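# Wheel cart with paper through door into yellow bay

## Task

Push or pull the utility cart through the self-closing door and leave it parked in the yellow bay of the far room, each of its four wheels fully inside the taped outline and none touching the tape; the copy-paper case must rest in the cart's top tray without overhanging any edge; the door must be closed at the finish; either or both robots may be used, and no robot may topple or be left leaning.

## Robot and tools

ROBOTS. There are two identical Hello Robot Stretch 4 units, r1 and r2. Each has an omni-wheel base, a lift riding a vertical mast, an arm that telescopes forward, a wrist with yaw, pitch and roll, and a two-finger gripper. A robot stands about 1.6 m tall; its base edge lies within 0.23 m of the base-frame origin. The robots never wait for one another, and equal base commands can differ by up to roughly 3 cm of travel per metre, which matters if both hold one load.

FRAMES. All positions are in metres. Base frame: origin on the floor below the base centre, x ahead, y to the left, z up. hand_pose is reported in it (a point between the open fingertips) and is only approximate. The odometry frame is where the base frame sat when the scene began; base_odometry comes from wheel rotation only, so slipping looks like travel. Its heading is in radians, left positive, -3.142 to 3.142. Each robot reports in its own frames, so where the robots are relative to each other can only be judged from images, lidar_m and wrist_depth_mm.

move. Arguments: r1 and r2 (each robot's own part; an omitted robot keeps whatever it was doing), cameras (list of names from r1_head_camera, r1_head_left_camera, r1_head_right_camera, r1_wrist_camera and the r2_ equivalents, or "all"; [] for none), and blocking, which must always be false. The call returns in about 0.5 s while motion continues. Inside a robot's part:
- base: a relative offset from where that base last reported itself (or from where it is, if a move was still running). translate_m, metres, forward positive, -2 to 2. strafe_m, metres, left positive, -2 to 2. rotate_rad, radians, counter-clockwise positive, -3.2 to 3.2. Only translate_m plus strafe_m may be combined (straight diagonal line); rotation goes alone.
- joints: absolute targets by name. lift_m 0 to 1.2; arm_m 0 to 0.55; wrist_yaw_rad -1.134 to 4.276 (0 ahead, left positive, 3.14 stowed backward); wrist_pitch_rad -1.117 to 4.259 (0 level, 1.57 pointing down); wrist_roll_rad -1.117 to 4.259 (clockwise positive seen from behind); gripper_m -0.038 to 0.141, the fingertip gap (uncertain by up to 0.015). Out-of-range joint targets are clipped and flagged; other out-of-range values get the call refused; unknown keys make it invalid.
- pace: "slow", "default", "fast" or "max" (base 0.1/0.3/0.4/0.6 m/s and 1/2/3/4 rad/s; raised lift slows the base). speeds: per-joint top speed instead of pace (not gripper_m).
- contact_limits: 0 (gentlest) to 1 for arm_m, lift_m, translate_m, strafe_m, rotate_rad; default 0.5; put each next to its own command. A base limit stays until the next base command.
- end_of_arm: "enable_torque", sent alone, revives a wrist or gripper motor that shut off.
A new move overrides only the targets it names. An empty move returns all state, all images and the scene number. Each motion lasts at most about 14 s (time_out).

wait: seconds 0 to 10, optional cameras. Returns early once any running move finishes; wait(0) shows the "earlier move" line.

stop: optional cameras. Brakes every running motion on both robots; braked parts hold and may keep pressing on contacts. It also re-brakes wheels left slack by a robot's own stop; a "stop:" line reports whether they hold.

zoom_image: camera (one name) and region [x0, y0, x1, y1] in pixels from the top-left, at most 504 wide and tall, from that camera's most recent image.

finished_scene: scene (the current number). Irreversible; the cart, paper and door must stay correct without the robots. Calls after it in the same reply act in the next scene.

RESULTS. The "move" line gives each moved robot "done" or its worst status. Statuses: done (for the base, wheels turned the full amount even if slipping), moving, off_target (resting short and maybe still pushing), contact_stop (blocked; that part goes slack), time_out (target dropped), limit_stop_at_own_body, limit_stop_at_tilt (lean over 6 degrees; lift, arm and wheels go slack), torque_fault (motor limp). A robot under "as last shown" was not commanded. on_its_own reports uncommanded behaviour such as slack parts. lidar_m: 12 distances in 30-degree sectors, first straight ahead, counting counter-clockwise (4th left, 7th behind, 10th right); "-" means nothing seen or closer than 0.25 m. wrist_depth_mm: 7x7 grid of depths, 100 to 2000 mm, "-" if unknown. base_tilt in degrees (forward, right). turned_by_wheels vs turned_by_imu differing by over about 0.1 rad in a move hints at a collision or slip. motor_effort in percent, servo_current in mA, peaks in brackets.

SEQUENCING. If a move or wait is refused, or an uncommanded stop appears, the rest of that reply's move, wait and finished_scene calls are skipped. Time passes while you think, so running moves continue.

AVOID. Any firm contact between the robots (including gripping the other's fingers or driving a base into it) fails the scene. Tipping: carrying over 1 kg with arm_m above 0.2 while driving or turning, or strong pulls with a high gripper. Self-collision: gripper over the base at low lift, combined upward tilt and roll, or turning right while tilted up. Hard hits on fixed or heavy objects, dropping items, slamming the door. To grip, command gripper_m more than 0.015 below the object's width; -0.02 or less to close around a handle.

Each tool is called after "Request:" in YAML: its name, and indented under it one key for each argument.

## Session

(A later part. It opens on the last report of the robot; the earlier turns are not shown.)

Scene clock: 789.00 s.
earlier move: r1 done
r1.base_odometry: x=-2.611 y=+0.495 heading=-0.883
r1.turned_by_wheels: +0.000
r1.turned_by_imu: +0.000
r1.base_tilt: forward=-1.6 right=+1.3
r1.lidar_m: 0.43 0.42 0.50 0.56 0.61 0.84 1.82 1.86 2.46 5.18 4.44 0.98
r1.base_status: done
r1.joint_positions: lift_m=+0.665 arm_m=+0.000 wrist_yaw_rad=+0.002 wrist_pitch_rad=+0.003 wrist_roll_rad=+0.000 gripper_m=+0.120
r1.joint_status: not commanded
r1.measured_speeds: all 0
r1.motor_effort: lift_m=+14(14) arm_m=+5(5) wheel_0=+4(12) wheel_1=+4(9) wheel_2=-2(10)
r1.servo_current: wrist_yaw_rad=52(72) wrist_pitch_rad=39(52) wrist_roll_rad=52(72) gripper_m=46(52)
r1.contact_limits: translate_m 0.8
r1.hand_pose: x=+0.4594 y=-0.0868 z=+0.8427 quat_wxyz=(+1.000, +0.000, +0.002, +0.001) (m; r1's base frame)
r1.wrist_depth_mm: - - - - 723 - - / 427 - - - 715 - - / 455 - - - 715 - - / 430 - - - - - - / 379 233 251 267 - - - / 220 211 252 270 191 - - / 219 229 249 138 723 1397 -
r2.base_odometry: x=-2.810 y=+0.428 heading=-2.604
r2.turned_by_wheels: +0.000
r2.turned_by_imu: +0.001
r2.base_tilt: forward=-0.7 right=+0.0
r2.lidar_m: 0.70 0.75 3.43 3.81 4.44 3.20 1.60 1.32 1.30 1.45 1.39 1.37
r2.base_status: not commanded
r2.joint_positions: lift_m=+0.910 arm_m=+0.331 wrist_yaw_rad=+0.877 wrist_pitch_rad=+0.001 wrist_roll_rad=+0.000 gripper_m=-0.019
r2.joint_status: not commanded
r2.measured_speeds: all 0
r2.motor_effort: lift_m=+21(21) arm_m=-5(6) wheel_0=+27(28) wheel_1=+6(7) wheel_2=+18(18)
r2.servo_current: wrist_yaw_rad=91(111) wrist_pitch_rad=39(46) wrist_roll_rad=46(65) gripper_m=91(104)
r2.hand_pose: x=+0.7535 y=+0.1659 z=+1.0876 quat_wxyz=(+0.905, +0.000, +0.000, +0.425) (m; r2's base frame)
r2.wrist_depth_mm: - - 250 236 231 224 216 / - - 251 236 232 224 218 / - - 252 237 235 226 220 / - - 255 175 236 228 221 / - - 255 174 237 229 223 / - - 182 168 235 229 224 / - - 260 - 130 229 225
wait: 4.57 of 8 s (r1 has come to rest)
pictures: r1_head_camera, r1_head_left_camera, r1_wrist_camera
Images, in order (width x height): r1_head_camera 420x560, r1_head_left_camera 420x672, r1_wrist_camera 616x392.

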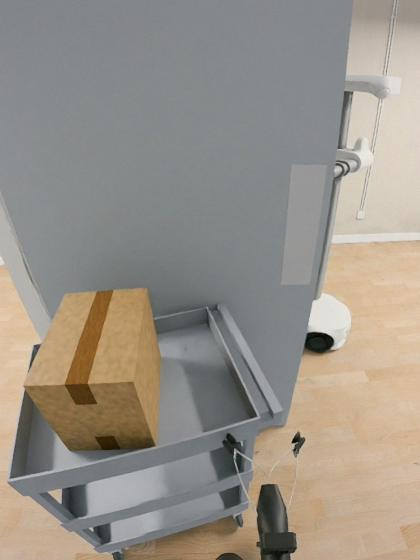

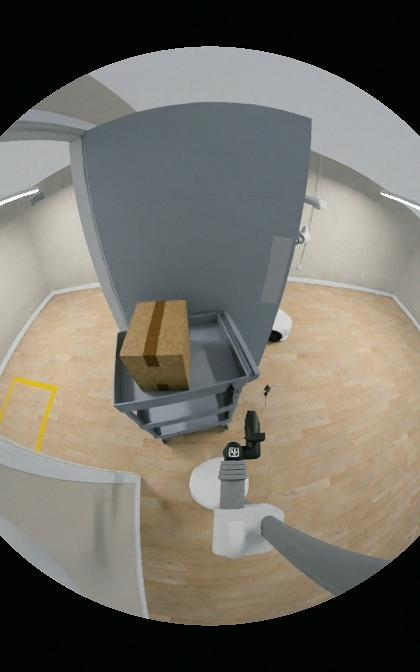

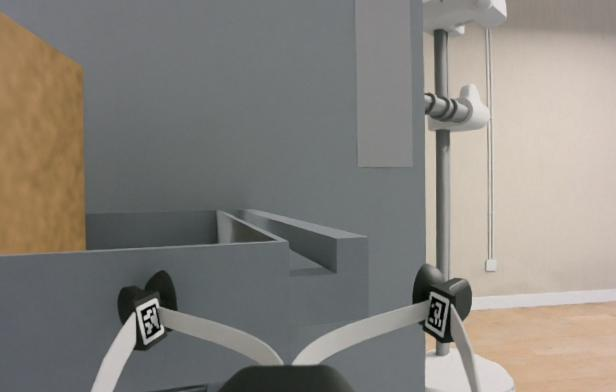

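Request:
move:
  blocking: false
  r1: {"base":{"translate_m":-0.3,"strafe_m":-0.70}}

Request:
wait:
  seconds: 6

Request:
move:
  blocking: false
  r1: {"base":{"rotate_rad":1.57}}

Request:
wait:
  seconds: 4

Request:
move:
  blocking: false
  r1: {"base":{"strafe_m":-0.75}}

Request:
wait:
  seconds: 5
  cameras: ["r1_head_camera","r1_wrist_camera"]

Scene clock: 810.97 s.
move: r1 moving
r1.base_odometry: x=-2.641 y=+0.486 heading=-0.883
r1.turned_by_wheels: +0.000
r1.turned_by_imu: +0.000
r1.base_tilt: forward=-1.6 right=+1.3
r1.lidar_m: 0.45 0.43 0.51 0.62 0.66 0.86 1.81 1.86 2.42 5.16 4.47 1.00
r1.base_status: translate_m moving; strafe_m moving
r1.joint_positions: lift_m=+0.665 arm_m=+0.000 wrist_yaw_rad=+0.002 wrist_pitch_rad=+0.003 wrist_roll_rad=+0.000 gripper_m=+0.120
r1.joint_status: not commanded
r1.measured_speeds: translate_m=-0.048 strafe_m=-0.113 rotate_rad=-0.002 lift_m=+0.000 arm_m=+0.000 wrist_yaw_rad=+0.000 wrist_pitch_rad=+0.000 wrist_roll_rad=+0.000
r1.motor_effort: lift_m=+14(14) arm_m=+4(5) wheel_0=+7(9) wheel_1=-10(10) wheel_2=+4(5)
r1.servo_current: wrist_yaw_rad=46(65) wrist_pitch_rad=39(46) wrist_roll_rad=33(65) gripper_m=46(46)
r1.hand_pose: x=+0.4594 y=-0.0868 z=+0.8427 quat_wxyz=(+1.000, +0.000, +0.002, +0.001) (m; r1's base frame)
r1.wrist_depth_mm: - - - - 723 - - / 455 - - - 732 - - / 455 - - - 715 - - / 455 - - - - - - / 237 248 271 - - - - / 235 242 266 283 190 - - / 236 244 264 139 1336 1397 -
r2: as last shown
r2.turned_by_imu: +0.000
r2.lidar_m: 0.71 0.76 3.43 3.83 4.44 3.20 1.62 1.30 1.31 1.46 1.41 1.38
r2.motor_effort: lift_m=+21(21) arm_m=-5(5) wheel_0=+27(27) wheel_1=+6(6) wheel_2=+18(18)
r2.servo_current: wrist_yaw_rad=98(104) wrist_pitch_rad=46(52) wrist_roll_rad=46(59) gripper_m=91(98)
r2.wrist_depth_mm: - - 249 236 231 223 218 / - - 251 236 233 224 218 / - - 253 238 234 225 220 / - - 254 175 236 228 221 / - - 256 174 237 228 224 / - - 182 168 235 229 224 / - - 259 - 130 229 224
pictures: none

Scene clock: 814.50 s.
earlier move: r1 done
r1.base_odometry: x=-3.342 y=+0.282 heading=-0.883
r1.turned_by_wheels: +0.000
r1.turned_by_imu: -0.005
r1.base_tilt: forward=-1.6 right=+1.2
r1.lidar_m: 1.61 0.95 1.06 1.26 1.30 1.55 1.45 1.50 1.98 4.52 4.62 3.45
r1.base_status: done
r1.joint_positions: lift_m=+0.665 arm_m=+0.000 wrist_yaw_rad=+0.002 wrist_pitch_rad=+0.003 wrist_roll_rad=+0.000 gripper_m=+0.120
r1.joint_status: not commanded
r1.measured_speeds: all 0
r1.motor_effort: lift_m=+14(14) arm_m=+4(5) wheel_0=+2(10) wheel_1=+1(11) wheel_2=+2(6)
r1.servo_current: wrist_yaw_rad=46(65) wrist_pitch_rad=46(52) wrist_roll_rad=46(72) gripper_m=46(46)
r1.hand_pose: x=+0.4594 y=-0.0868 z=+0.8427 quat_wxyz=(+1.000, +0.000, +0.002, +0.001) (m; r1's base frame)
r1.wrist_depth_mm: - - - - - - - / 991 - - - - - - / 991 1255 - - - - - / - - - - - - - / - - - - - - - / - 198 - - 212 - - / - 1025 1808 144 1983 1756 -
r2.base_odometry: x=-2.810 y=+0.428 heading=-2.604
r2.turned_by_wheels: +0.000
r2.turned_by_imu: +0.000
r2.base_tilt: forward=-0.6 right=+0.0
r2.lidar_m: 0.72 0.74 1.50 3.79 4.46 3.24 1.61 1.32 1.30 1.45 1.40 1.35
r2.base_status: not commanded
r2.joint_positions: lift_m=+0.910 arm_m=+0.331 wrist_yaw_rad=+0.877 wrist_pitch_rad=+0.001 wrist_roll_rad=+0.000 gripper_m=-0.019
r2.joint_status: not commanded
r2.measured_speeds: all 0
r2.on_its_own: wrist_yaw_rad is at rest, and its servo_current (111 mA) is outside its rest range (0 to 104 mA)
r2.motor_effort: lift_m=+21(21) arm_m=-5(5) wheel_0=+27(28) wheel_1=+6(7) wheel_2=+18(18)
r2.servo_current: wrist_yaw_rad=111(117) wrist_pitch_rad=39(52) wrist_roll_rad=52(65) gripper_m=85(104)
r2.hand_pose: x=+0.7535 y=+0.1659 z=+1.0876 quat_wxyz=(+0.905, +0.000, +0.000, +0.425) (m; r2's base frame)
r2.wrist_depth_mm: - - 249 236 230 223 217 / - - 251 236 232 224 218 / - - 253 238 234 226 220 / - - 255 175 236 228 221 / - - 255 174 237 228 223 / - - 183 168 236 229 224 / - - 259 - 130 229 224
wait: 3.53 of 6 s (r1 has come to rest)
pictures: none

Scene clock: 815.00 s.
move: r1 moving
r1.base_odometry: x=-3.342 y=+0.282 heading=-0.631
r1.turned_by_wheels: +0.252
r1.turned_by_imu: +0.253
r1.base_tilt: forward=-1.6 right=+1.3
r1.lidar_m: 1.28 0.99 1.22 1.26 1.42 1.48 1.47 1.61 2.63 4.49 3.99 1.74
r1.base_status: rotate_rad moving
r1.joint_positions: lift_m=+0.665 arm_m=+0.000 wrist_yaw_rad=+0.002 wrist_pitch_rad=+0.003 wrist_roll_rad=+0.000 gripper_m=+0.120
r1.joint_status: not commanded
r1.measured_speeds: translate_m=+0.000 strafe_m=-0.001 rotate_rad=+0.976 lift_m=+0.000 arm_m=+0.000 wrist_yaw_rad=+0.000 wrist_pitch_rad=+0.000 wrist_roll_rad=+0.000
r1.motor_effort: lift_m=+14(14) arm_m=+4(4) wheel_0=-8(8) wheel_1=-5(8) wheel_2=-7(7)
r1.servo_current: wrist_yaw_rad=72(72) wrist_pitch_rad=39(46) wrist_roll_rad=46(65) gripper_m=39(46)
r1.hand_pose: x=+0.4594 y=-0.0868 z=+0.8427 quat_wxyz=(+1.000, +0.000, +0.002, +0.001) (m; r1's base frame)
r1.wrist_depth_mm: - - - - - - - / - - 1060 - - - - / - - 1060 - - - - / - - - - - - - / - - - - - - - / - 198 - - 212 - - / - 141 - 144 1808 1756 -
r2.base_odometry: x=-2.810 y=+0.428 heading=-2.604
r2.turned_by_wheels: +0.000
r2.turned_by_imu: +0.000
r2.base_tilt: forward=-0.7 right=+0.0
r2.lidar_m: 0.71 0.76 1.46 3.84 4.45 3.21 1.64 1.32 1.30 1.47 1.39 1.37
r2.base_status: not commanded
r2.joint_positions: lift_m=+0.910 arm_m=+0.331 wrist_yaw_rad=+0.877 wrist_pitch_rad=+0.001 wrist_roll_rad=+0.000 gripper_m=-0.019
r2.joint_status: not commanded
r2.measured_speeds: all 0
r2.motor_effort: lift_m=+21(21) arm_m=-5(6) wheel_0=+27(27) wheel_1=+6(6) wheel_2=+18(18)
r2.servo_current: wrist_yaw_rad=104(117) wrist_pitch_rad=39(46) wrist_roll_rad=52(65) gripper_m=91(98)
r2.hand_pose: x=+0.7535 y=+0.1659 z=+1.0876 quat_wxyz=(+0.905, +0.000, +0.000, +0.425) (m; r2's base frame)
r2.wrist_depth_mm: - - 249 235 232 223 216 / - - 251 236 232 224 219 / - - 254 238 234 226 220 / - - 254 175 236 227 221 / - - 256 174 236 229 223 / - - 183 168 235 229 224 / - - 260 - 131 229 225
pictures: none

Scene clock: 816.57 s.
earlier move: r1 done
r1.base_odometry: x=-3.342 y=+0.282 heading=+0.687
r1.turned_by_wheels: +1.318
r1.turned_by_imu: +1.325
r1.base_tilt: forward=-1.6 right=+1.3
r1.lidar_m: 1.28 1.31 1.59 1.46 1.51 1.93 - 4.63 3.49 1.62 0.97 1.04
r1.base_status: done
r1.joint_positions: lift_m=+0.665 arm_m=+0.000 wrist_yaw_rad=+0.002 wrist_pitch_rad=+0.003 wrist_roll_rad=+0.000 gripper_m=+0.120
r1.joint_status: not commanded
r1.measured_speeds: all 0
r1.motor_effort: lift_m=+13(14) arm_m=+4(4) wheel_0=-2(10) wheel_1=-1(8) wheel_2=+0(8)
r1.servo_current: wrist_yaw_rad=59(72) wrist_pitch_rad=52(52) wrist_roll_rad=52(65) gripper_m=46(46)
r1.hand_pose: x=+0.4594 y=-0.0868 z=+0.8427 quat_wxyz=(+1.000, +0.000, +0.002, +0.001) (m; r1's base frame)
r1.wrist_depth_mm: - - - - - - - / - - - - - - - / - - - - - - - / - - - - - - - / - - - - - - - / - 195 - - 193 202 - / - 140 - 139 - 1863 -
r2.base_odometry: x=-2.810 y=+0.428 heading=-2.604
r2.turned_by_wheels: +0.000
r2.turned_by_imu: +0.000
r2.base_tilt: forward=-0.7 right=+0.0
r2.lidar_m: 0.72 0.75 1.72 3.80 4.44 3.21 1.63 1.31 1.30 1.44 1.39 1.35
r2.base_status: not commanded
r2.joint_positions: lift_m=+0.910 arm_m=+0.331 wrist_yaw_rad=+0.877 wrist_pitch_rad=+0.001 wrist_roll_rad=+0.000 gripper_m=-0.019
r2.joint_status: not commanded
r2.measured_speeds: all 0
r2.motor_effort: lift_m=+21(21) arm_m=-5(6) wheel_0=+27(28) wheel_1=+6(7) wheel_2=+18(18)
r2.servo_current: wrist_yaw_rad=98(117) wrist_pitch_rad=46(46) wrist_roll_rad=46(65) gripper_m=91(98)
r2.hand_pose: x=+0.7535 y=+0.1659 z=+1.0876 quat_wxyz=(+0.905, +0.000, +0.000, +0.425) (m; r2's base frame)
r2.wrist_depth_mm: - - 249 236 232 223 217 / - - 251 237 233 225 218 / - - 252 238 235 226 219 / - - 254 175 236 228 221 / - - 256 174 237 228 223 / - - 183 168 236 230 223 / - - 260 - 130 228 224
wait: 1.57 of 4 s (r1 has come to rest)
pictures: none

Scene clock: 817.07 s.
move: r1 moving
r1.base_odometry: x=-3.319 y=+0.254 heading=+0.687
r1.turned_by_wheels: +0.000
r1.turned_by_imu: +0.000
r1.base_tilt: forward=-1.6 right=+1.3
r1.lidar_m: 1.25 1.31 1.59 1.51 1.53 1.98 - 4.63 3.47 1.61 0.94 0.99
r1.base_status: strafe_m moving
r1.joint_positions: lift_m=+0.665 arm_m=+0.000 wrist_yaw_rad=+0.002 wrist_pitch_rad=+0.003 wrist_roll_rad=+0.000 gripper_m=+0.120
r1.joint_status: not commanded
r1.measured_speeds: translate_m=-0.001 strafe_m=-0.140 rotate_rad=+0.006 lift_m=+0.000 arm_m=+0.000 wrist_yaw_rad=+0.000 wrist_pitch_rad=+0.000 wrist_roll_rad=+0.000
r1.motor_effort: lift_m=+14(14) arm_m=+4(4) wheel_0=+9(11) wheel_1=-8(10) wheel_2=+0(2)
r1.servo_current: wrist_yaw_rad=39(59) wrist_pitch_rad=46(46) wrist_roll_rad=52(65) gripper_m=39(46)
r1.hand_pose: x=+0.4594 y=-0.0868 z=+0.8427 quat_wxyz=(+1.000, +0.000, +0.002, +0.001) (m; r1's base frame)
r1.wrist_depth_mm: - - - - - - - / - - - - - - - / - - - - - - - / - - - - - - - / - - - - - - - / - 193 - - 198 197 - / - 140 - 139 1921 1808 -
r2: as last shown
r2.lidar_m: 0.69 0.73 1.71 3.79 4.47 3.23 1.63 1.33 1.31 1.47 1.39 1.38
r2.motor_effort: lift_m=+21(21) arm_m=-5(5) wheel_0=+27(27) wheel_1=+6(6) wheel_2=+18(18)
r2.servo_current: wrist_yaw_rad=98(111) wrist_pitch_rad=33(52) wrist_roll_rad=59(59) gripper_m=98(98)
r2.wrist_depth_mm: - - 250 236 232 223 217 / - - 252 236 233 224 219 / - - 253 238 235 226 220 / - - 255 175 236 228 222 / - - 256 174 236 229 223 / - - 183 168 234 229 224 / - - 259 - 131 229 224
pictures: none

Scene clock: 820.40 s.
earlier move: r1 done
r1.base_odometry: x=-2.866 y=-0.297 heading=+0.687
r1.turned_by_wheels: +0.000
r1.turned_by_imu: -0.004
r1.base_tilt: forward=-1.6 right=+1.3
r1.lidar_m: 0.54 1.38 1.75 2.21 2.25 2.91 - 3.95 2.70 0.97 0.62 0.61
r1.base_status: done
r1.joint_positions: lift_m=+0.665 arm_m=+0.000 wrist_yaw_rad=+0.002 wrist_pitch_rad=+0.003 wrist_roll_rad=+0.000 gripper_m=+0.120
r1.joint_status: not commanded
r1.measured_speeds: all 0
r1.motor_effort: lift_m=+14(14) arm_m=+4(4) wheel_0=+1(11) wheel_1=-1(12) wheel_2=+1(2)
r1.servo_current: wrist_yaw_rad=59(72) wrist_pitch_rad=46(52) wrist_roll_rad=39(65) gripper_m=46(46)
r1.hand_pose: x=+0.4594 y=-0.0868 z=+0.8427 quat_wxyz=(+1.000, +0.000, +0.002, +0.001) (m; r1's base frame)
r1.wrist_depth_mm: - - - - - - - / - - - - - - 564 / - - - 654 668 - - / - - - 661 676 - - / - - 535 - - - - / - 201 392 407 211 181 544 / - 1756 1708 139 - - 544
r2.base_odometry: x=-2.810 y=+0.428 heading=-2.604
r2.turned_by_wheels: +0.000
r2.turned_by_imu: +0.000
r2.base_tilt: forward=-0.7 right=+0.0
r2.lidar_m: 0.70 0.75 1.01 3.80 4.45 3.18 1.65 1.31 1.29 1.46 1.39 1.38
r2.base_status: not commanded
r2.joint_positions: lift_m=+0.910 arm_m=+0.331 wrist_yaw_rad=+0.877 wrist_pitch_rad=+0.001 wrist_roll_rad=+0.000 gripper_m=-0.019
r2.joint_status: not commanded
r2.measured_speeds: all 0
r2.on_its_own: wrist_yaw_rad is at rest, and its servo_current (111 mA) is outside its rest range (0 to 104 mA)
r2.motor_effort: lift_m=+21(21) arm_m=-5(5) wheel_0=+27(28) wheel_1=+6(6) wheel_2=+18(18)
r2.servo_current: wrist_yaw_rad=111(111) wrist_pitch_rad=33(52) wrist_roll_rad=39(65) gripper_m=91(98)
r2.hand_pose: x=+0.7535 y=+0.1659 z=+1.0876 quat_wxyz=(+0.905, +0.000, +0.000, +0.425) (m; r2's base frame)
r2.wrist_depth_mm: 741 - 249 235 231 224 217 / - - 251 238 232 225 218 / - - 253 238 235 226 220 / - - 255 175 234 228 221 / - - 256 174 236 228 223 / - 831 183 168 234 229 224 / - - 260 - 130 229 224
wait: 3.33 of 5 s (r1 has come to rest)
pictures: r1_head_camera, r1_wrist_camera
Images, in order (width x height): r1_head_camera 420x560, r1_wrist_camera 616x392.

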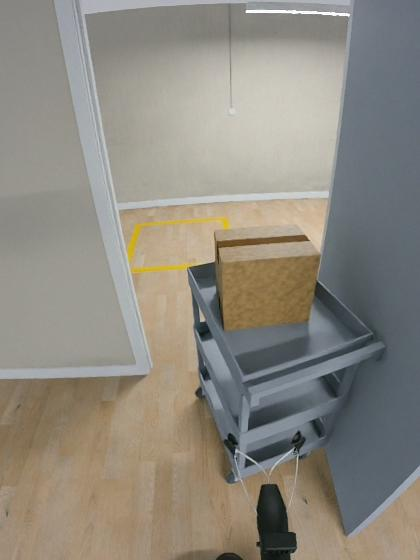

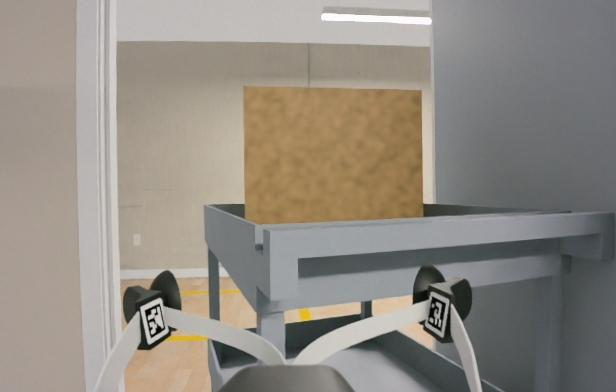

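Request:
move:
  blocking: false
  r1: {"base":{"strafe_m":0.02},"joints":{"lift_m":0.48},"pace":"default"}

Request:
wait:
  seconds: 3
  cameras: ["r1_wrist_camera"]

Request:
wait:
  seconds: 1
  cameras: ["r1_wrist_camera","r1_head_camera"]

Scene clock: 840.73 s.
move: r1 moving
r1.base_odometry: x=-2.879 y=-0.282 heading=+0.687
r1.turned_by_wheels: +0.000
r1.turned_by_imu: +0.000
r1.base_tilt: forward=-1.6 right=+1.3
r1.lidar_m: 0.57 1.39 1.78 2.19 2.23 2.89 - 4.01 2.74 1.02 0.64 0.61
r1.base_status: strafe_m moving
r1.joint_positions: lift_m=+0.627 arm_m=+0.000 wrist_yaw_rad=+0.002 wrist_pitch_rad=+0.003 wrist_roll_rad=+0.000 gripper_m=+0.120
r1.joint_status: lift_m moving
r1.measured_speeds: translate_m=+0.000 strafe_m=+0.013 rotate_rad=+0.001 lift_m=-0.146 arm_m=+0.000 wrist_yaw_rad=+0.000 wrist_pitch_rad=+0.000 wrist_roll_rad=+0.000
r1.motor_effort: lift_m=+10(15) arm_m=+4(4) wheel_0=-2(9) wheel_1=+1(9) wheel_2=+0(1)
r1.servo_current: wrist_yaw_rad=52(59) wrist_pitch_rad=46(46) wrist_roll_rad=52(72) gripper_m=39(46)
r1.hand_pose: x=+0.4594 y=-0.0868 z=+0.8048 quat_wxyz=(+1.000, +0.000, +0.002, +0.001) (m; r1's base frame)
r1.wrist_depth_mm: - - - - - - - / - - - 654 668 - - / - - - 654 676 - - / - - - 654 668 - - / - - - 392 439 466 525 / - 198 - 404 199 - 549 / - 1160 1808 139 - - -
r2.base_odometry: x=-2.810 y=+0.428 heading=-2.604
r2.turned_by_wheels: +0.000
r2.turned_by_imu: +0.000
r2.base_tilt: forward=-0.7 right=+0.0
r2.lidar_m: 0.70 0.75 1.00 3.82 4.44 3.22 1.64 1.31 1.30 1.46 1.40 1.35
r2.base_status: not commanded
r2.joint_positions: lift_m=+0.910 arm_m=+0.331 wrist_yaw_rad=+0.877 wrist_pitch_rad=+0.001 wrist_roll_rad=+0.000 gripper_m=-0.019
r2.joint_status: not commanded
r2.measured_speeds: all 0
r2.motor_effort: lift_m=+21(21) arm_m=-5(5) wheel_0=+27(27) wheel_1=+6(7) wheel_2=+18(18)
r2.servo_current: wrist_yaw_rad=91(104) wrist_pitch_rad=46(46) wrist_roll_rad=65(65) gripper_m=98(98)
r2.hand_pose: x=+0.7535 y=+0.1659 z=+1.0876 quat_wxyz=(+0.905, +0.000, +0.000, +0.425) (m; r2's base frame)
r2.wrist_depth_mm: - - 248 235 232 224 218 / - - 251 236 233 224 220 / - - 252 238 233 226 220 / - - 255 175 236 228 221 / - - 255 174 236 229 224 / - 831 183 168 236 229 224 / - 798 259 - 130 229 225
pictures: none

Scene clock: 842.10 s.
earlier move: r1 done
r1.base_odometry: x=-2.879 y=-0.282 heading=+0.687
r1.turned_by_wheels: +0.000
r1.turned_by_imu: +0.000
r1.base_tilt: forward=-1.6 right=+1.3
r1.lidar_m: 0.55 1.38 1.78 2.19 2.22 2.88 - 3.98 2.72 1.02 0.63 0.62
r1.base_status: done
r1.joint_positions: lift_m=+0.480 arm_m=+0.000 wrist_yaw_rad=+0.002 wrist_pitch_rad=+0.003 wrist_roll_rad=+0.000 gripper_m=+0.120
r1.joint_status: all done
r1.measured_speeds: all 0
r1.motor_effort: lift_m=+12(15) arm_m=+4(4) wheel_0=+0(9) wheel_1=+0(9) wheel_2=+0(1)
r1.servo_current: wrist_yaw_rad=59(65) wrist_pitch_rad=46(52) wrist_roll_rad=52(72) gripper_m=39(52)
r1.hand_pose: x=+0.4594 y=-0.0868 z=+0.6578 quat_wxyz=(+1.000, +0.000, +0.002, +0.001) (m; r1's base frame)
r1.wrist_depth_mm: - - - 647 668 - - / - - - 373 - - - / - - - 402 480 484 521 / - - - - - - 535 / - - - 404 - - 530 / - 198 181 402 190 198 539 / - 1138 1430 143 - - -
r2.base_odometry: x=-2.810 y=+0.428 heading=-2.604
r2.turned_by_wheels: +0.000
r2.turned_by_imu: +0.000
r2.base_tilt: forward=-0.6 right=+0.0
r2.lidar_m: 0.69 0.74 1.01 3.84 4.44 3.19 1.65 1.32 1.28 1.46 1.40 1.36
r2.base_status: not commanded
r2.joint_positions: lift_m=+0.910 arm_m=+0.331 wrist_yaw_rad=+0.877 wrist_pitch_rad=+0.001 wrist_roll_rad=+0.000 gripper_m=-0.019
r2.joint_status: not commanded
r2.measured_speeds: all 0
r2.motor_effort: lift_m=+21(21) arm_m=-5(5) wheel_0=+27(27) wheel_1=+6(7) wheel_2=+18(18)
r2.servo_current: wrist_yaw_rad=98(111) wrist_pitch_rad=39(46) wrist_roll_rad=39(65) gripper_m=91(98)
r2.hand_pose: x=+0.7535 y=+0.1659 z=+1.0876 quat_wxyz=(+0.905, +0.000, +0.000, +0.425) (m; r2's base frame)
r2.wrist_depth_mm: - - 248 235 231 224 217 / - - 251 238 232 225 219 / - - 252 238 234 226 220 / - - 255 175 236 227 222 / - - 256 174 236 229 223 / - 866 183 168 236 230 224 / - 831 260 - 130 229 224
wait: 1.37 of 3 s (r1 has come to rest)
pictures: r1_wrist_camera
Images, in order (width x height): r1_wrist_camera 616x392.

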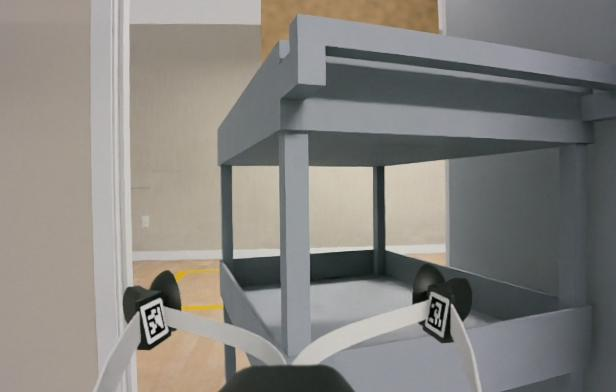

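Scene clock: 843.10 s.
r1.base_odometry: x=-2.879 y=-0.282 heading=+0.687
r1.turned_by_wheels: +0.000
r1.turned_by_imu: +0.000
r1.base_tilt: forward=-1.6 right=+1.3
r1.lidar_m: 0.56 1.37 1.78 2.18 2.25 2.88 - 3.99 2.72 1.02 0.63 0.60
r1.base_status: done
r1.joint_positions: lift_m=+0.480 arm_m=+0.000 wrist_yaw_rad=+0.002 wrist_pitch_rad=+0.003 wrist_roll_rad=+0.000 gripper_m=+0.120
r1.joint_status: all done
r1.measured_speeds: all 0
r1.motor_effort: lift_m=+12(15) arm_m=+4(4) wheel_0=+0(9) wheel_1=+0(9) wheel_2=+0(1)
r1.servo_current: wrist_yaw_rad=39(65) wrist_pitch_rad=39(52) wrist_roll_rad=52(72) gripper_m=39(52)
r1.hand_pose: x=+0.4594 y=-0.0868 z=+0.6578 quat_wxyz=(+1.000, +0.000, +0.002, +0.001) (m; r1's base frame)
r1.wrist_depth_mm: - - - 640 668 - - / - - - 373 - - - / - - - 402 477 488 521 / - - - - - - 535 / - - - 407 - - 539 / - 198 181 404 190 196 539 / - 1160 1464 144 - - -
r2.base_odometry: x=-2.810 y=+0.428 heading=-2.604
r2.turned_by_wheels: +0.000
r2.turned_by_imu: +0.000
r2.base_tilt: forward=-0.7 right=+0.0
r2.lidar_m: 0.68 0.74 1.03 3.82 4.45 3.21 1.65 1.32 1.30 1.46 1.38 1.37
r2.base_status: not commanded
r2.joint_positions: lift_m=+0.910 arm_m=+0.331 wrist_yaw_rad=+0.877 wrist_pitch_rad=+0.001 wrist_roll_rad=+0.000 gripper_m=-0.019
r2.joint_status: not commanded
r2.measured_speeds: all 0
r2.motor_effort: lift_m=+21(21) arm_m=-5(5) wheel_0=+27(27) wheel_1=+6(7) wheel_2=+18(18)
r2.servo_current: wrist_yaw_rad=104(111) wrist_pitch_rad=39(46) wrist_roll_rad=52(65) gripper_m=85(98)
r2.hand_pose: x=+0.7535 y=+0.1659 z=+1.0876 quat_wxyz=(+0.905, +0.000, +0.000, +0.425) (m; r2's base frame)
r2.wrist_depth_mm: - - 249 236 232 224 217 / - - 252 236 233 224 218 / - - 252 238 234 225 220 / - - 254 175 236 228 222 / - - 256 174 236 229 223 / - 854 183 168 234 229 224 / - 831 258 - 130 229 224
wait: 1.00 s; at rest by 0.27 s
pictures: r1_head_camera, r1_wrist_camera
Images, in order (width x height): r1_head_camera 420x560, r1_wrist_camera 616x392.

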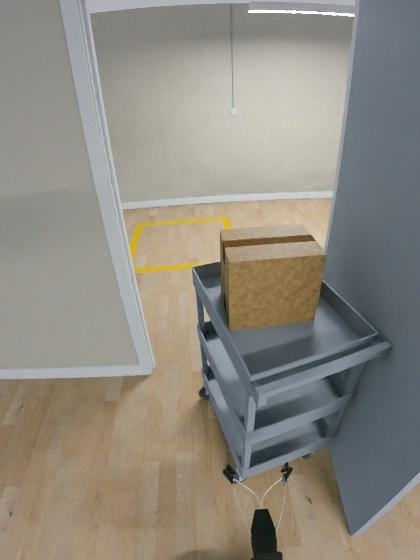

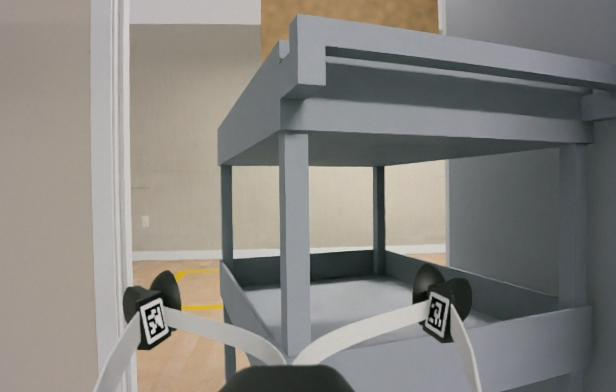

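Request:
move:
  blocking: false
  r1: {"base":{"translate_m":0.1},"joints":{"arm_m":0.12},"pace":"slow"}

Request:
wait:
  seconds: 3

Request:
wait:
  seconds: 0.5
  cameras: ["r1_wrist_camera"]

Scene clock: 847.90 s.
move: r1 moving
r1.base_odometry: x=-2.869 y=-0.274 heading=+0.687
r1.turned_by_wheels: +0.000
r1.turned_by_imu: +0.000
r1.base_tilt: forward=-1.6 right=+1.3
r1.lidar_m: 0.55 1.39 1.74 2.19 2.22 2.88 - 3.97 2.71 0.98 0.60 0.60
r1.base_status: translate_m moving
r1.joint_positions: lift_m=+0.480 arm_m=+0.013 wrist_yaw_rad=+0.002 wrist_pitch_rad=+0.003 wrist_roll_rad=+0.000 gripper_m=+0.120
r1.joint_status: arm_m moving
r1.measured_speeds: translate_m=+0.049 strafe_m=+0.001 rotate_rad=+0.001 lift_m=+0.000 arm_m=+0.049 wrist_yaw_rad=+0.000 wrist_pitch_rad=+0.000 wrist_roll_rad=+0.000
r1.motor_effort: lift_m=+12(12) arm_m=+3(8) wheel_0=+4(6) wheel_1=+4(6) wheel_2=-6(7)
r1.servo_current: wrist_yaw_rad=52(72) wrist_pitch_rad=39(52) wrist_roll_rad=46(59) gripper_m=46(46)
r1.hand_pose: x=+0.4721 y=-0.0868 z=+0.6578 quat_wxyz=(+1.000, +0.000, +0.002, +0.001) (m; r1's base frame)
r1.wrist_depth_mm: - - - 347 654 - - / - - - 343 - - - / - - - 387 480 488 492 / - - - - - - 521 / - - - 384 - - 530 / - 202 180 379 190 197 - / - 1182 1537 144 - - -
r2: as last shown
r2.base_tilt: forward=-0.7 right=+0.1
r2.lidar_m: 0.72 0.76 1.03 3.83 4.47 3.21 1.62 1.32 1.29 1.45 1.41 1.37
r2.motor_effort: lift_m=+21(21) arm_m=-5(5) wheel_0=+27(27) wheel_1=+6(6) wheel_2=+18(18)
r2.servo_current: wrist_yaw_rad=98(111) wrist_pitch_rad=39(46) wrist_roll_rad=59(59) gripper_m=91(98)
r2.wrist_depth_mm: - - 249 235 230 224 217 / - - 251 236 233 224 219 / - - 252 238 235 225 219 / - - 253 175 236 228 222 / - - 257 174 236 228 224 / - 788 182 167 235 230 224 / - 809 259 - 130 229 225
pictures: none

Scene clock: 849.90 s.
earlier move: r1 done
r1.base_odometry: x=-2.802 y=-0.219 heading=+0.687
r1.turned_by_wheels: +0.000
r1.turned_by_imu: +0.000
r1.base_tilt: forward=-1.5 right=+1.3
r1.lidar_m: 0.45 1.29 1.66 2.19 2.24 2.89 - 3.99 2.71 0.98 0.58 0.50
r1.base_status: done
r1.joint_positions: lift_m=+0.480 arm_m=+0.120 wrist_yaw_rad=+0.002 wrist_pitch_rad=+0.003 wrist_roll_rad=+0.000 gripper_m=+0.120
r1.joint_status: all done
r1.measured_speeds: all 0
r1.motor_effort: lift_m=+12(12) arm_m=+5(8) wheel_0=+4(7) wheel_1=+3(6) wheel_2=-2(7)
r1.servo_current: wrist_yaw_rad=59(72) wrist_pitch_rad=46(59) wrist_roll_rad=39(65) gripper_m=39(46)
r1.hand_pose: x=+0.5794 y=-0.0868 z=+0.6578 quat_wxyz=(+1.000, +0.000, +0.002, +0.001) (m; r1's base frame)
r1.wrist_depth_mm: - - 338 176 191 209 224 / 904 - 278 182 224 224 232 / 917 - 469 181 492 402 399 / 904 - - 180 - - - / 917 - - 180 - - - / - 216 181 180 191 196 - / - 1366 433 143 - - -
r2.base_odometry: x=-2.810 y=+0.428 heading=-2.604
r2.turned_by_wheels: +0.000
r2.turned_by_imu: +0.000
r2.base_tilt: forward=-0.7 right=+0.0
r2.lidar_m: 0.72 0.75 1.02 3.82 4.45 3.21 1.63 1.31 1.27 1.44 1.40 1.37
r2.base_status: not commanded
r2.joint_positions: lift_m=+0.910 arm_m=+0.331 wrist_yaw_rad=+0.877 wrist_pitch_rad=+0.001 wrist_roll_rad=+0.000 gripper_m=-0.019
r2.joint_status: not commanded
r2.measured_speeds: all 0
r2.motor_effort: lift_m=+21(21) arm_m=-5(6) wheel_0=+27(27) wheel_1=+6(6) wheel_2=+18(18)
r2.servo_current: wrist_yaw_rad=91(111) wrist_pitch_rad=39(52) wrist_roll_rad=46(59) gripper_m=91(98)
r2.hand_pose: x=+0.7535 y=+0.1659 z=+1.0876 quat_wxyz=(+0.905, +0.000, +0.000, +0.425) (m; r2's base frame)
r2.wrist_depth_mm: - 741 248 235 231 223 216 / - - 250 236 233 224 220 / - - 253 237 234 227 220 / - - 254 175 235 228 222 / - - 256 174 237 228 223 / - 778 184 168 236 229 224 / - - 259 - 130 229 225
wait: 2.00 of 3 s (r1 has come to rest)
pictures: none

Scene clock: 850.40 s.
r1.base_odometry: x=-2.802 y=-0.219 heading=+0.687
r1.turned_by_wheels: +0.000
r1.turned_by_imu: +0.000
r1.base_tilt: forward=-1.6 right=+1.3
r1.lidar_m: 0.46 1.29 1.62 2.19 2.25 2.90 - 3.97 2.73 0.96 0.57 0.51
r1.base_status: done
r1.joint_positions: lift_m=+0.480 arm_m=+0.120 wrist_yaw_rad=+0.002 wrist_pitch_rad=+0.003 wrist_roll_rad=+0.000 gripper_m=+0.120
r1.joint_status: all done
r1.measured_speeds: all 0
r1.motor_effort: lift_m=+12(12) arm_m=+5(8) wheel_0=+4(7) wheel_1=+2(6) wheel_2=-3(7)
r1.servo_current: wrist_yaw_rad=59(72) wrist_pitch_rad=46(59) wrist_roll_rad=46(65) gripper_m=39(46)
r1.hand_pose: x=+0.5794 y=-0.0868 z=+0.6578 quat_wxyz=(+1.000, +0.000, +0.002, +0.001) (m; r1's base frame)
r1.wrist_depth_mm: - - 338 176 191 209 224 / 917 - 278 183 224 223 231 / 904 - 466 181 488 402 397 / 917 - - 179 - - - / 917 - - 181 - - - / - 216 180 180 191 196 - / - 1366 436 144 - - -
r2.base_odometry: x=-2.810 y=+0.428 heading=-2.604
r2.turned_by_wheels: +0.000
r2.turned_by_imu: +0.000
r2.base_tilt: forward=-0.7 right=+0.0
r2.lidar_m: 0.69 0.75 1.03 3.81 4.44 3.20 1.63 1.33 1.30 1.44 1.40 1.37
r2.base_status: not commanded
r2.joint_positions: lift_m=+0.910 arm_m=+0.331 wrist_yaw_rad=+0.877 wrist_pitch_rad=+0.001 wrist_roll_rad=+0.000 gripper_m=-0.019
r2.joint_status: not commanded
r2.measured_speeds: all 0
r2.motor_effort: lift_m=+21(21) arm_m=-5(6) wheel_0=+27(27) wheel_1=+6(6) wheel_2=+18(18)
r2.servo_current: wrist_yaw_rad=91(111) wrist_pitch_rad=39(52) wrist_roll_rad=46(59) gripper_m=91(98)
r2.hand_pose: x=+0.7535 y=+0.1659 z=+1.0876 quat_wxyz=(+0.905, +0.000, +0.000, +0.425) (m; r2's base frame)
r2.wrist_depth_mm: - 741 248 235 232 223 217 / - - 251 237 233 224 219 / - - 253 238 234 226 220 / - - 254 175 236 227 222 / - - 255 174 236 228 223 / - 768 183 168 235 229 222 / - - 259 - 130 229 225
wait: 0.50 s; at rest by 0.27 s
pictures: r1_wrist_camera
Images, in order (width x height): r1_wrist_camera 616x392.

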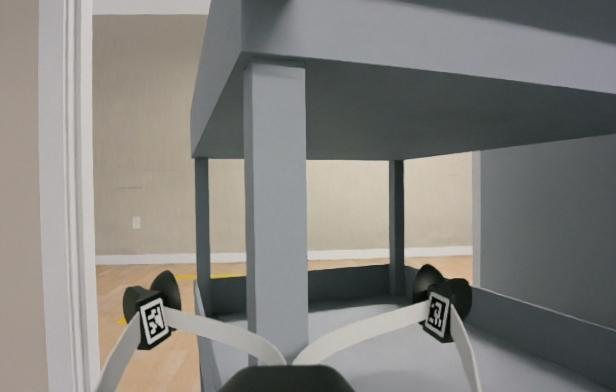

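Request:
move:
  blocking: false
  r1: {"joints":{"gripper_m":-0.02}}

Request:
wait:
  seconds: 3

Request:
move:
  blocking: false
  r1: {"base":{"strafe_m":0.15},"pace":"slow","contact_limits":{"strafe_m":0.8}}

Request:
wait:
  seconds: 4

Request:
wait:
  seconds: 0.5
  cameras: ["r1_head_camera","r1_wrist_camera"]

Scene clock: 857.93 s.
move: r1 moving
r1.base_odometry: x=-2.802 y=-0.219 heading=+0.687
r1.turned_by_wheels: +0.000
r1.turned_by_imu: +0.000
r1.base_tilt: forward=-1.6 right=+1.3
r1.lidar_m: 0.47 1.28 1.64 2.18 2.24 2.88 - 3.98 2.74 0.95 0.59 0.50
r1.base_status: not commanded
r1.joint_positions: lift_m=+0.480 arm_m=+0.120 wrist_yaw_rad=+0.002 wrist_pitch_rad=+0.003 wrist_roll_rad=+0.000 gripper_m=+0.106
r1.joint_status: gripper_m moving
r1.measured_speeds: all 0
r1.motor_effort: lift_m=+12(12) arm_m=+5(5) wheel_0=+4(5) wheel_1=+3(3) wheel_2=-3(3)
r1.servo_current: wrist_yaw_rad=52(65) wrist_pitch_rad=39(46) wrist_roll_rad=39(65) gripper_m=78(85)
r1.hand_pose: x=+0.5794 y=-0.0868 z=+0.6578 quat_wxyz=(+1.000, +0.000, +0.002, +0.001) (m; r1's base frame)
r1.wrist_depth_mm: - - 338 176 191 209 224 / 917 - 278 182 224 223 231 / 917 - 466 181 492 399 402 / 904 - - 180 - - - / 917 - - 180 - - - / - 1983 190 180 191 - - / - 1366 427 140 - - -
r2: as last shown
r2.lidar_m: 0.68 0.72 1.02 3.83 4.47 3.22 1.62 1.31 1.29 1.44 1.39 1.37
r2.motor_effort: lift_m=+21(21) arm_m=-5(5) wheel_0=+27(27) wheel_1=+6(6) wheel_2=+18(18)
r2.servo_current: wrist_yaw_rad=98(111) wrist_pitch_rad=39(39) wrist_roll_rad=46(65) gripper_m=85(98)
r2.wrist_depth_mm: - 750 248 236 231 224 217 / - - 251 237 233 224 218 / - - 253 238 234 226 221 / - - 255 175 235 228 222 / - - 256 174 236 228 224 / - 768 183 168 235 229 224 / - - 260 - 130 229 225
pictures: none

Scene clock: 859.60 s.
earlier move: r1 done
r1.base_odometry: x=-2.802 y=-0.218 heading=+0.688
r1.turned_by_wheels: +0.000
r1.turned_by_imu: +0.000
r1.base_tilt: forward=-1.6 right=+1.3
r1.lidar_m: 0.45 1.28 1.64 2.19 2.24 2.88 - 4.01 2.70 0.96 0.59 0.48
r1.base_status: not commanded
r1.joint_positions: lift_m=+0.480 arm_m=+0.120 wrist_yaw_rad=+0.003 wrist_pitch_rad=+0.003 wrist_roll_rad=+0.000 gripper_m=-0.019
r1.joint_status: all done
r1.measured_speeds: all 0
r1.motor_effort: lift_m=+12(12) arm_m=-4(5) wheel_0=+4(5) wheel_1=+2(3) wheel_2=+3(3)
r1.servo_current: wrist_yaw_rad=46(72) wrist_pitch_rad=46(52) wrist_roll_rad=39(65) gripper_m=65(137)
r1.hand_pose: x=+0.5796 y=-0.0865 z=+0.6578 quat_wxyz=(+1.000, +0.000, +0.002, +0.002) (m; r1's base frame)
r1.wrist_depth_mm: - - 260 167 182 199 214 / 904 - 276 174 228 230 231 / 917 - 466 173 504 424 427 / - - - 172 - - - / - - - 173 - - - / - - 188 175 178 - - / - 904 172 171 144 - -
r2.base_odometry: x=-2.810 y=+0.428 heading=-2.604
r2.turned_by_wheels: +0.000
r2.turned_by_imu: +0.000
r2.base_tilt: forward=-0.7 right=+0.0
r2.lidar_m: 0.72 0.75 1.04 3.82 4.46 3.21 1.63 1.30 1.31 1.44 1.37 1.35
r2.base_status: not commanded
r2.joint_positions: lift_m=+0.910 arm_m=+0.331 wrist_yaw_rad=+0.877 wrist_pitch_rad=+0.001 wrist_roll_rad=+0.000 gripper_m=-0.019
r2.joint_status: not commanded
r2.measured_speeds: all 0
r2.motor_effort: lift_m=+21(21) arm_m=-4(5) wheel_0=+27(28) wheel_1=+6(7) wheel_2=+17(18)
r2.servo_current: wrist_yaw_rad=91(111) wrist_pitch_rad=46(46) wrist_roll_rad=52(65) gripper_m=85(104)
r2.hand_pose: x=+0.7535 y=+0.1659 z=+1.0876 quat_wxyz=(+0.905, +0.000, +0.000, +0.425) (m; r2's base frame)
r2.wrist_depth_mm: - 741 248 235 231 223 216 / - - 252 236 232 225 218 / - - 252 238 234 226 220 / - - 253 240 235 229 221 / - - 256 175 236 229 222 / - 778 183 168 236 229 224 / - - 259 - 130 228 225
wait: 1.67 of 3 s (r1 has come to rest)
pictures: none

Scene clock: 860.10 s.
move: r1 moving
r1.base_odometry: x=-2.811 y=-0.207 heading=+0.687
r1.turned_by_wheels: +0.000
r1.turned_by_imu: +0.000
r1.base_tilt: forward=-1.5 right=+1.3
r1.lidar_m: 0.46 1.26 1.60 2.18 2.24 2.87 - 4.01 2.74 0.99 0.59 0.50
r1.base_status: strafe_m moving
r1.joint_positions: lift_m=+0.480 arm_m=+0.120 wrist_yaw_rad=+0.003 wrist_pitch_rad=+0.003 wrist_roll_rad=+0.000 gripper_m=-0.019
r1.joint_status: not commanded
r1.measured_speeds: translate_m=-0.001 strafe_m=+0.057 rotate_rad=+0.003 lift_m=+0.000 arm_m=+0.000 wrist_yaw_rad=+0.000 wrist_pitch_rad=+0.000 wrist_roll_rad=+0.000
r1.motor_effort: lift_m=+12(12) arm_m=-4(4) wheel_0=-11(12) wheel_1=+3(6) wheel_2=+1(3)
r1.servo_current: wrist_yaw_rad=46(72) wrist_pitch_rad=46(46) wrist_roll_rad=52(65) gripper_m=65(65)
r1.contact_limits: strafe_m 0.8
r1.hand_pose: x=+0.5795 y=-0.0867 z=+0.6578 quat_wxyz=(+1.000, +0.000, +0.002, +0.001) (m; r1's base frame)
r1.wrist_depth_mm: - - 278 167 181 200 215 / 917 - 286 174 226 229 230 / 904 - 564 172 500 427 427 / 891 - - 173 - - - / - - - 174 - - - / - - 190 175 179 - - / - 1397 168 171 158 - -
r2: as last shown
r2.lidar_m: 0.71 0.74 1.03 3.82 4.45 3.22 1.66 1.29 1.28 1.45 1.40 1.35
r2.motor_effort: lift_m=+21(21) arm_m=-5(5) wheel_0=+26(27) wheel_1=+6(6) wheel_2=+18(18)
r2.servo_current: wrist_yaw_rad=98(104) wrist_pitch_rad=46(46) wrist_roll_rad=52(52) gripper_m=98(98)
r2.wrist_depth_mm: - 759 249 235 231 224 216 / - - 250 236 232 224 219 / - - 253 239 234 227 220 / - - 255 175 236 229 221 / - - 256 174 236 227 223 / - 778 183 168 235 229 224 / - 788 259 - 130 229 224
pictures: none

Scene clock: 862.23 s.
earlier move: r1 done
r1.base_odometry: x=-2.897 y=-0.103 heading=+0.687
r1.turned_by_wheels: -0.001
r1.turned_by_imu: -0.001
r1.base_tilt: forward=-1.6 right=+1.3
r1.lidar_m: 0.48 1.24 1.63 2.03 2.08 2.69 - 4.19 2.89 1.07 0.72 0.48
r1.base_status: done
r1.joint_positions: lift_m=+0.480 arm_m=+0.120 wrist_yaw_rad=-0.003 wrist_pitch_rad=+0.003 wrist_roll_rad=+0.000 gripper_m=-0.019
r1.joint_status: not commanded
r1.measured_speeds: all 0
r1.motor_effort: lift_m=+12(12) arm_m=-4(4) wheel_0=-8(12) wheel_1=+0(6) wheel_2=-3(5)
r1.servo_current: wrist_yaw_rad=39(72) wrist_pitch_rad=39(52) wrist_roll_rad=33(65) gripper_m=59(72)
r1.contact_limits: strafe_m 0.8
r1.hand_pose: x=+0.5790 y=-0.0883 z=+0.6578 quat_wxyz=(+1.000, +0.000, +0.002, -0.001) (m; r1's base frame)
r1.wrist_depth_mm: - - - 167 175 186 195 / - - - 172 228 231 232 / - - - 172 496 521 427 / - - - 172 - - - / - - - 173 - - - / - - 732 172 180 - - / - 854 172 172 153 - -
r2.base_odometry: x=-2.810 y=+0.428 heading=-2.604
r2.turned_by_wheels: +0.000
r2.turned_by_imu: +0.000
r2.base_tilt: forward=-0.7 right=+0.0
r2.lidar_m: 0.69 0.74 1.17 3.80 4.46 3.21 1.61 1.32 1.29 1.46 1.35 1.38
r2.base_status: not commanded
r2.joint_positions: lift_m=+0.910 arm_m=+0.331 wrist_yaw_rad=+0.877 wrist_pitch_rad=+0.001 wrist_roll_rad=+0.000 gripper_m=-0.019
r2.joint_status: not commanded
r2.measured_speeds: all 0
r2.motor_effort: lift_m=+21(21) arm_m=-5(5) wheel_0=+27(27) wheel_1=+6(7) wheel_2=+17(18)
r2.servo_current: wrist_yaw_rad=104(111) wrist_pitch_rad=39(46) wrist_roll_rad=46(65) gripper_m=91(98)
r2.hand_pose: x=+0.7535 y=+0.1659 z=+1.0876 quat_wxyz=(+0.905, +0.000, +0.000, +0.425) (m; r2's base frame)
r2.wrist_depth_mm: - - 249 236 232 224 218 / - - 250 236 233 224 219 / - - 252 238 234 225 220 / - - 254 175 236 228 221 / - - 256 174 237 228 224 / - - 183 168 235 230 224 / - - 260 - 130 229 224
wait: 2.13 of 4 s (r1 has come to rest)
pictures: none

Scene clock: 862.73 s.
r1.base_odometry: x=-2.897 y=-0.103 heading=+0.687
r1.turned_by_wheels: +0.000
r1.turned_by_imu: +0.000
r1.base_tilt: forward=-1.6 right=+1.3
r1.lidar_m: 0.46 1.24 1.63 2.02 2.09 2.70 - 4.18 2.88 1.07 0.72 0.47
r1.base_status: done
r1.joint_positions: lift_m=+0.480 arm_m=+0.120 wrist_yaw_rad=-0.003 wrist_pitch_rad=+0.003 wrist_roll_rad=+0.000 gripper_m=-0.019
r1.joint_status: not commanded
r1.measured_speeds: all 0
r1.motor_effort: lift_m=+12(12) arm_m=-4(4) wheel_0=-8(12) wheel_1=+0(6) wheel_2=-3(5)
r1.servo_current: wrist_yaw_rad=52(72) wrist_pitch_rad=39(52) wrist_roll_rad=52(65) gripper_m=59(72)
r1.contact_limits: strafe_m 0.8
r1.hand_pose: x=+0.5790 y=-0.0883 z=+0.6578 quat_wxyz=(+1.000, +0.000, +0.002, -0.001) (m; r1's base frame)
r1.wrist_depth_mm: - - - 166 175 186 196 / - - - 171 229 229 231 / - - - 172 500 521 430 / - - - 173 - - - / - - - 173 - - - / - - 723 172 181 - - / - 854 173 171 153 - -
r2.base_odometry: x=-2.810 y=+0.428 heading=-2.604
r2.turned_by_wheels: +0.000
r2.turned_by_imu: +0.000
r2.base_tilt: forward=-0.7 right=+0.0
r2.lidar_m: 0.72 0.75 1.13 3.79 4.49 3.21 1.64 1.32 1.31 1.45 1.40 1.37
r2.base_status: not commanded
r2.joint_positions: lift_m=+0.910 arm_m=+0.331 wrist_yaw_rad=+0.877 wrist_pitch_rad=+0.001 wrist_roll_rad=+0.000 gripper_m=-0.019
r2.joint_status: not commanded
r2.measured_speeds: all 0
r2.motor_effort: lift_m=+21(21) arm_m=-4(5) wheel_0=+26(27) wheel_1=+6(7) wheel_2=+17(18)
r2.servo_current: wrist_yaw_rad=104(111) wrist_pitch_rad=46(46) wrist_roll_rad=52(65) gripper_m=91(98)
r2.hand_pose: x=+0.7535 y=+0.1659 z=+1.0876 quat_wxyz=(+0.905, +0.000, +0.000, +0.425) (m; r2's base frame)
r2.wrist_depth_mm: - - 248 236 232 224 217 / - - 251 236 232 224 218 / - - 252 238 234 225 220 / - - 254 175 235 228 221 / - - 255 174 237 228 223 / - - 183 168 236 229 224 / - - 259 - 130 229 225
wait: 0.50 s; at rest by 0.27 s
pictures: r1_head_camera, r1_wrist_camera
Images, in order (width x height): r1_head_camera 420x560, r1_wrist_camera 616x392.

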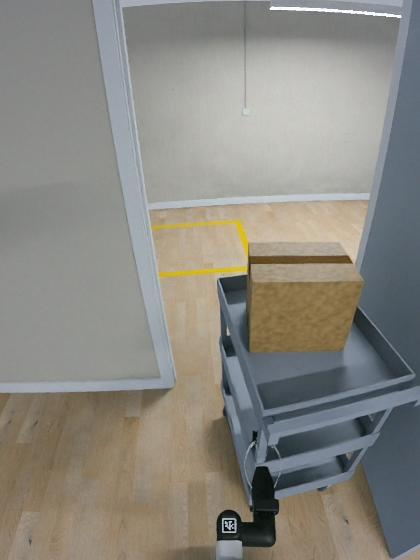

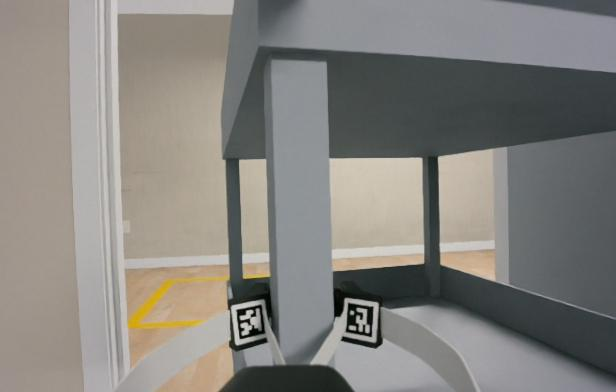

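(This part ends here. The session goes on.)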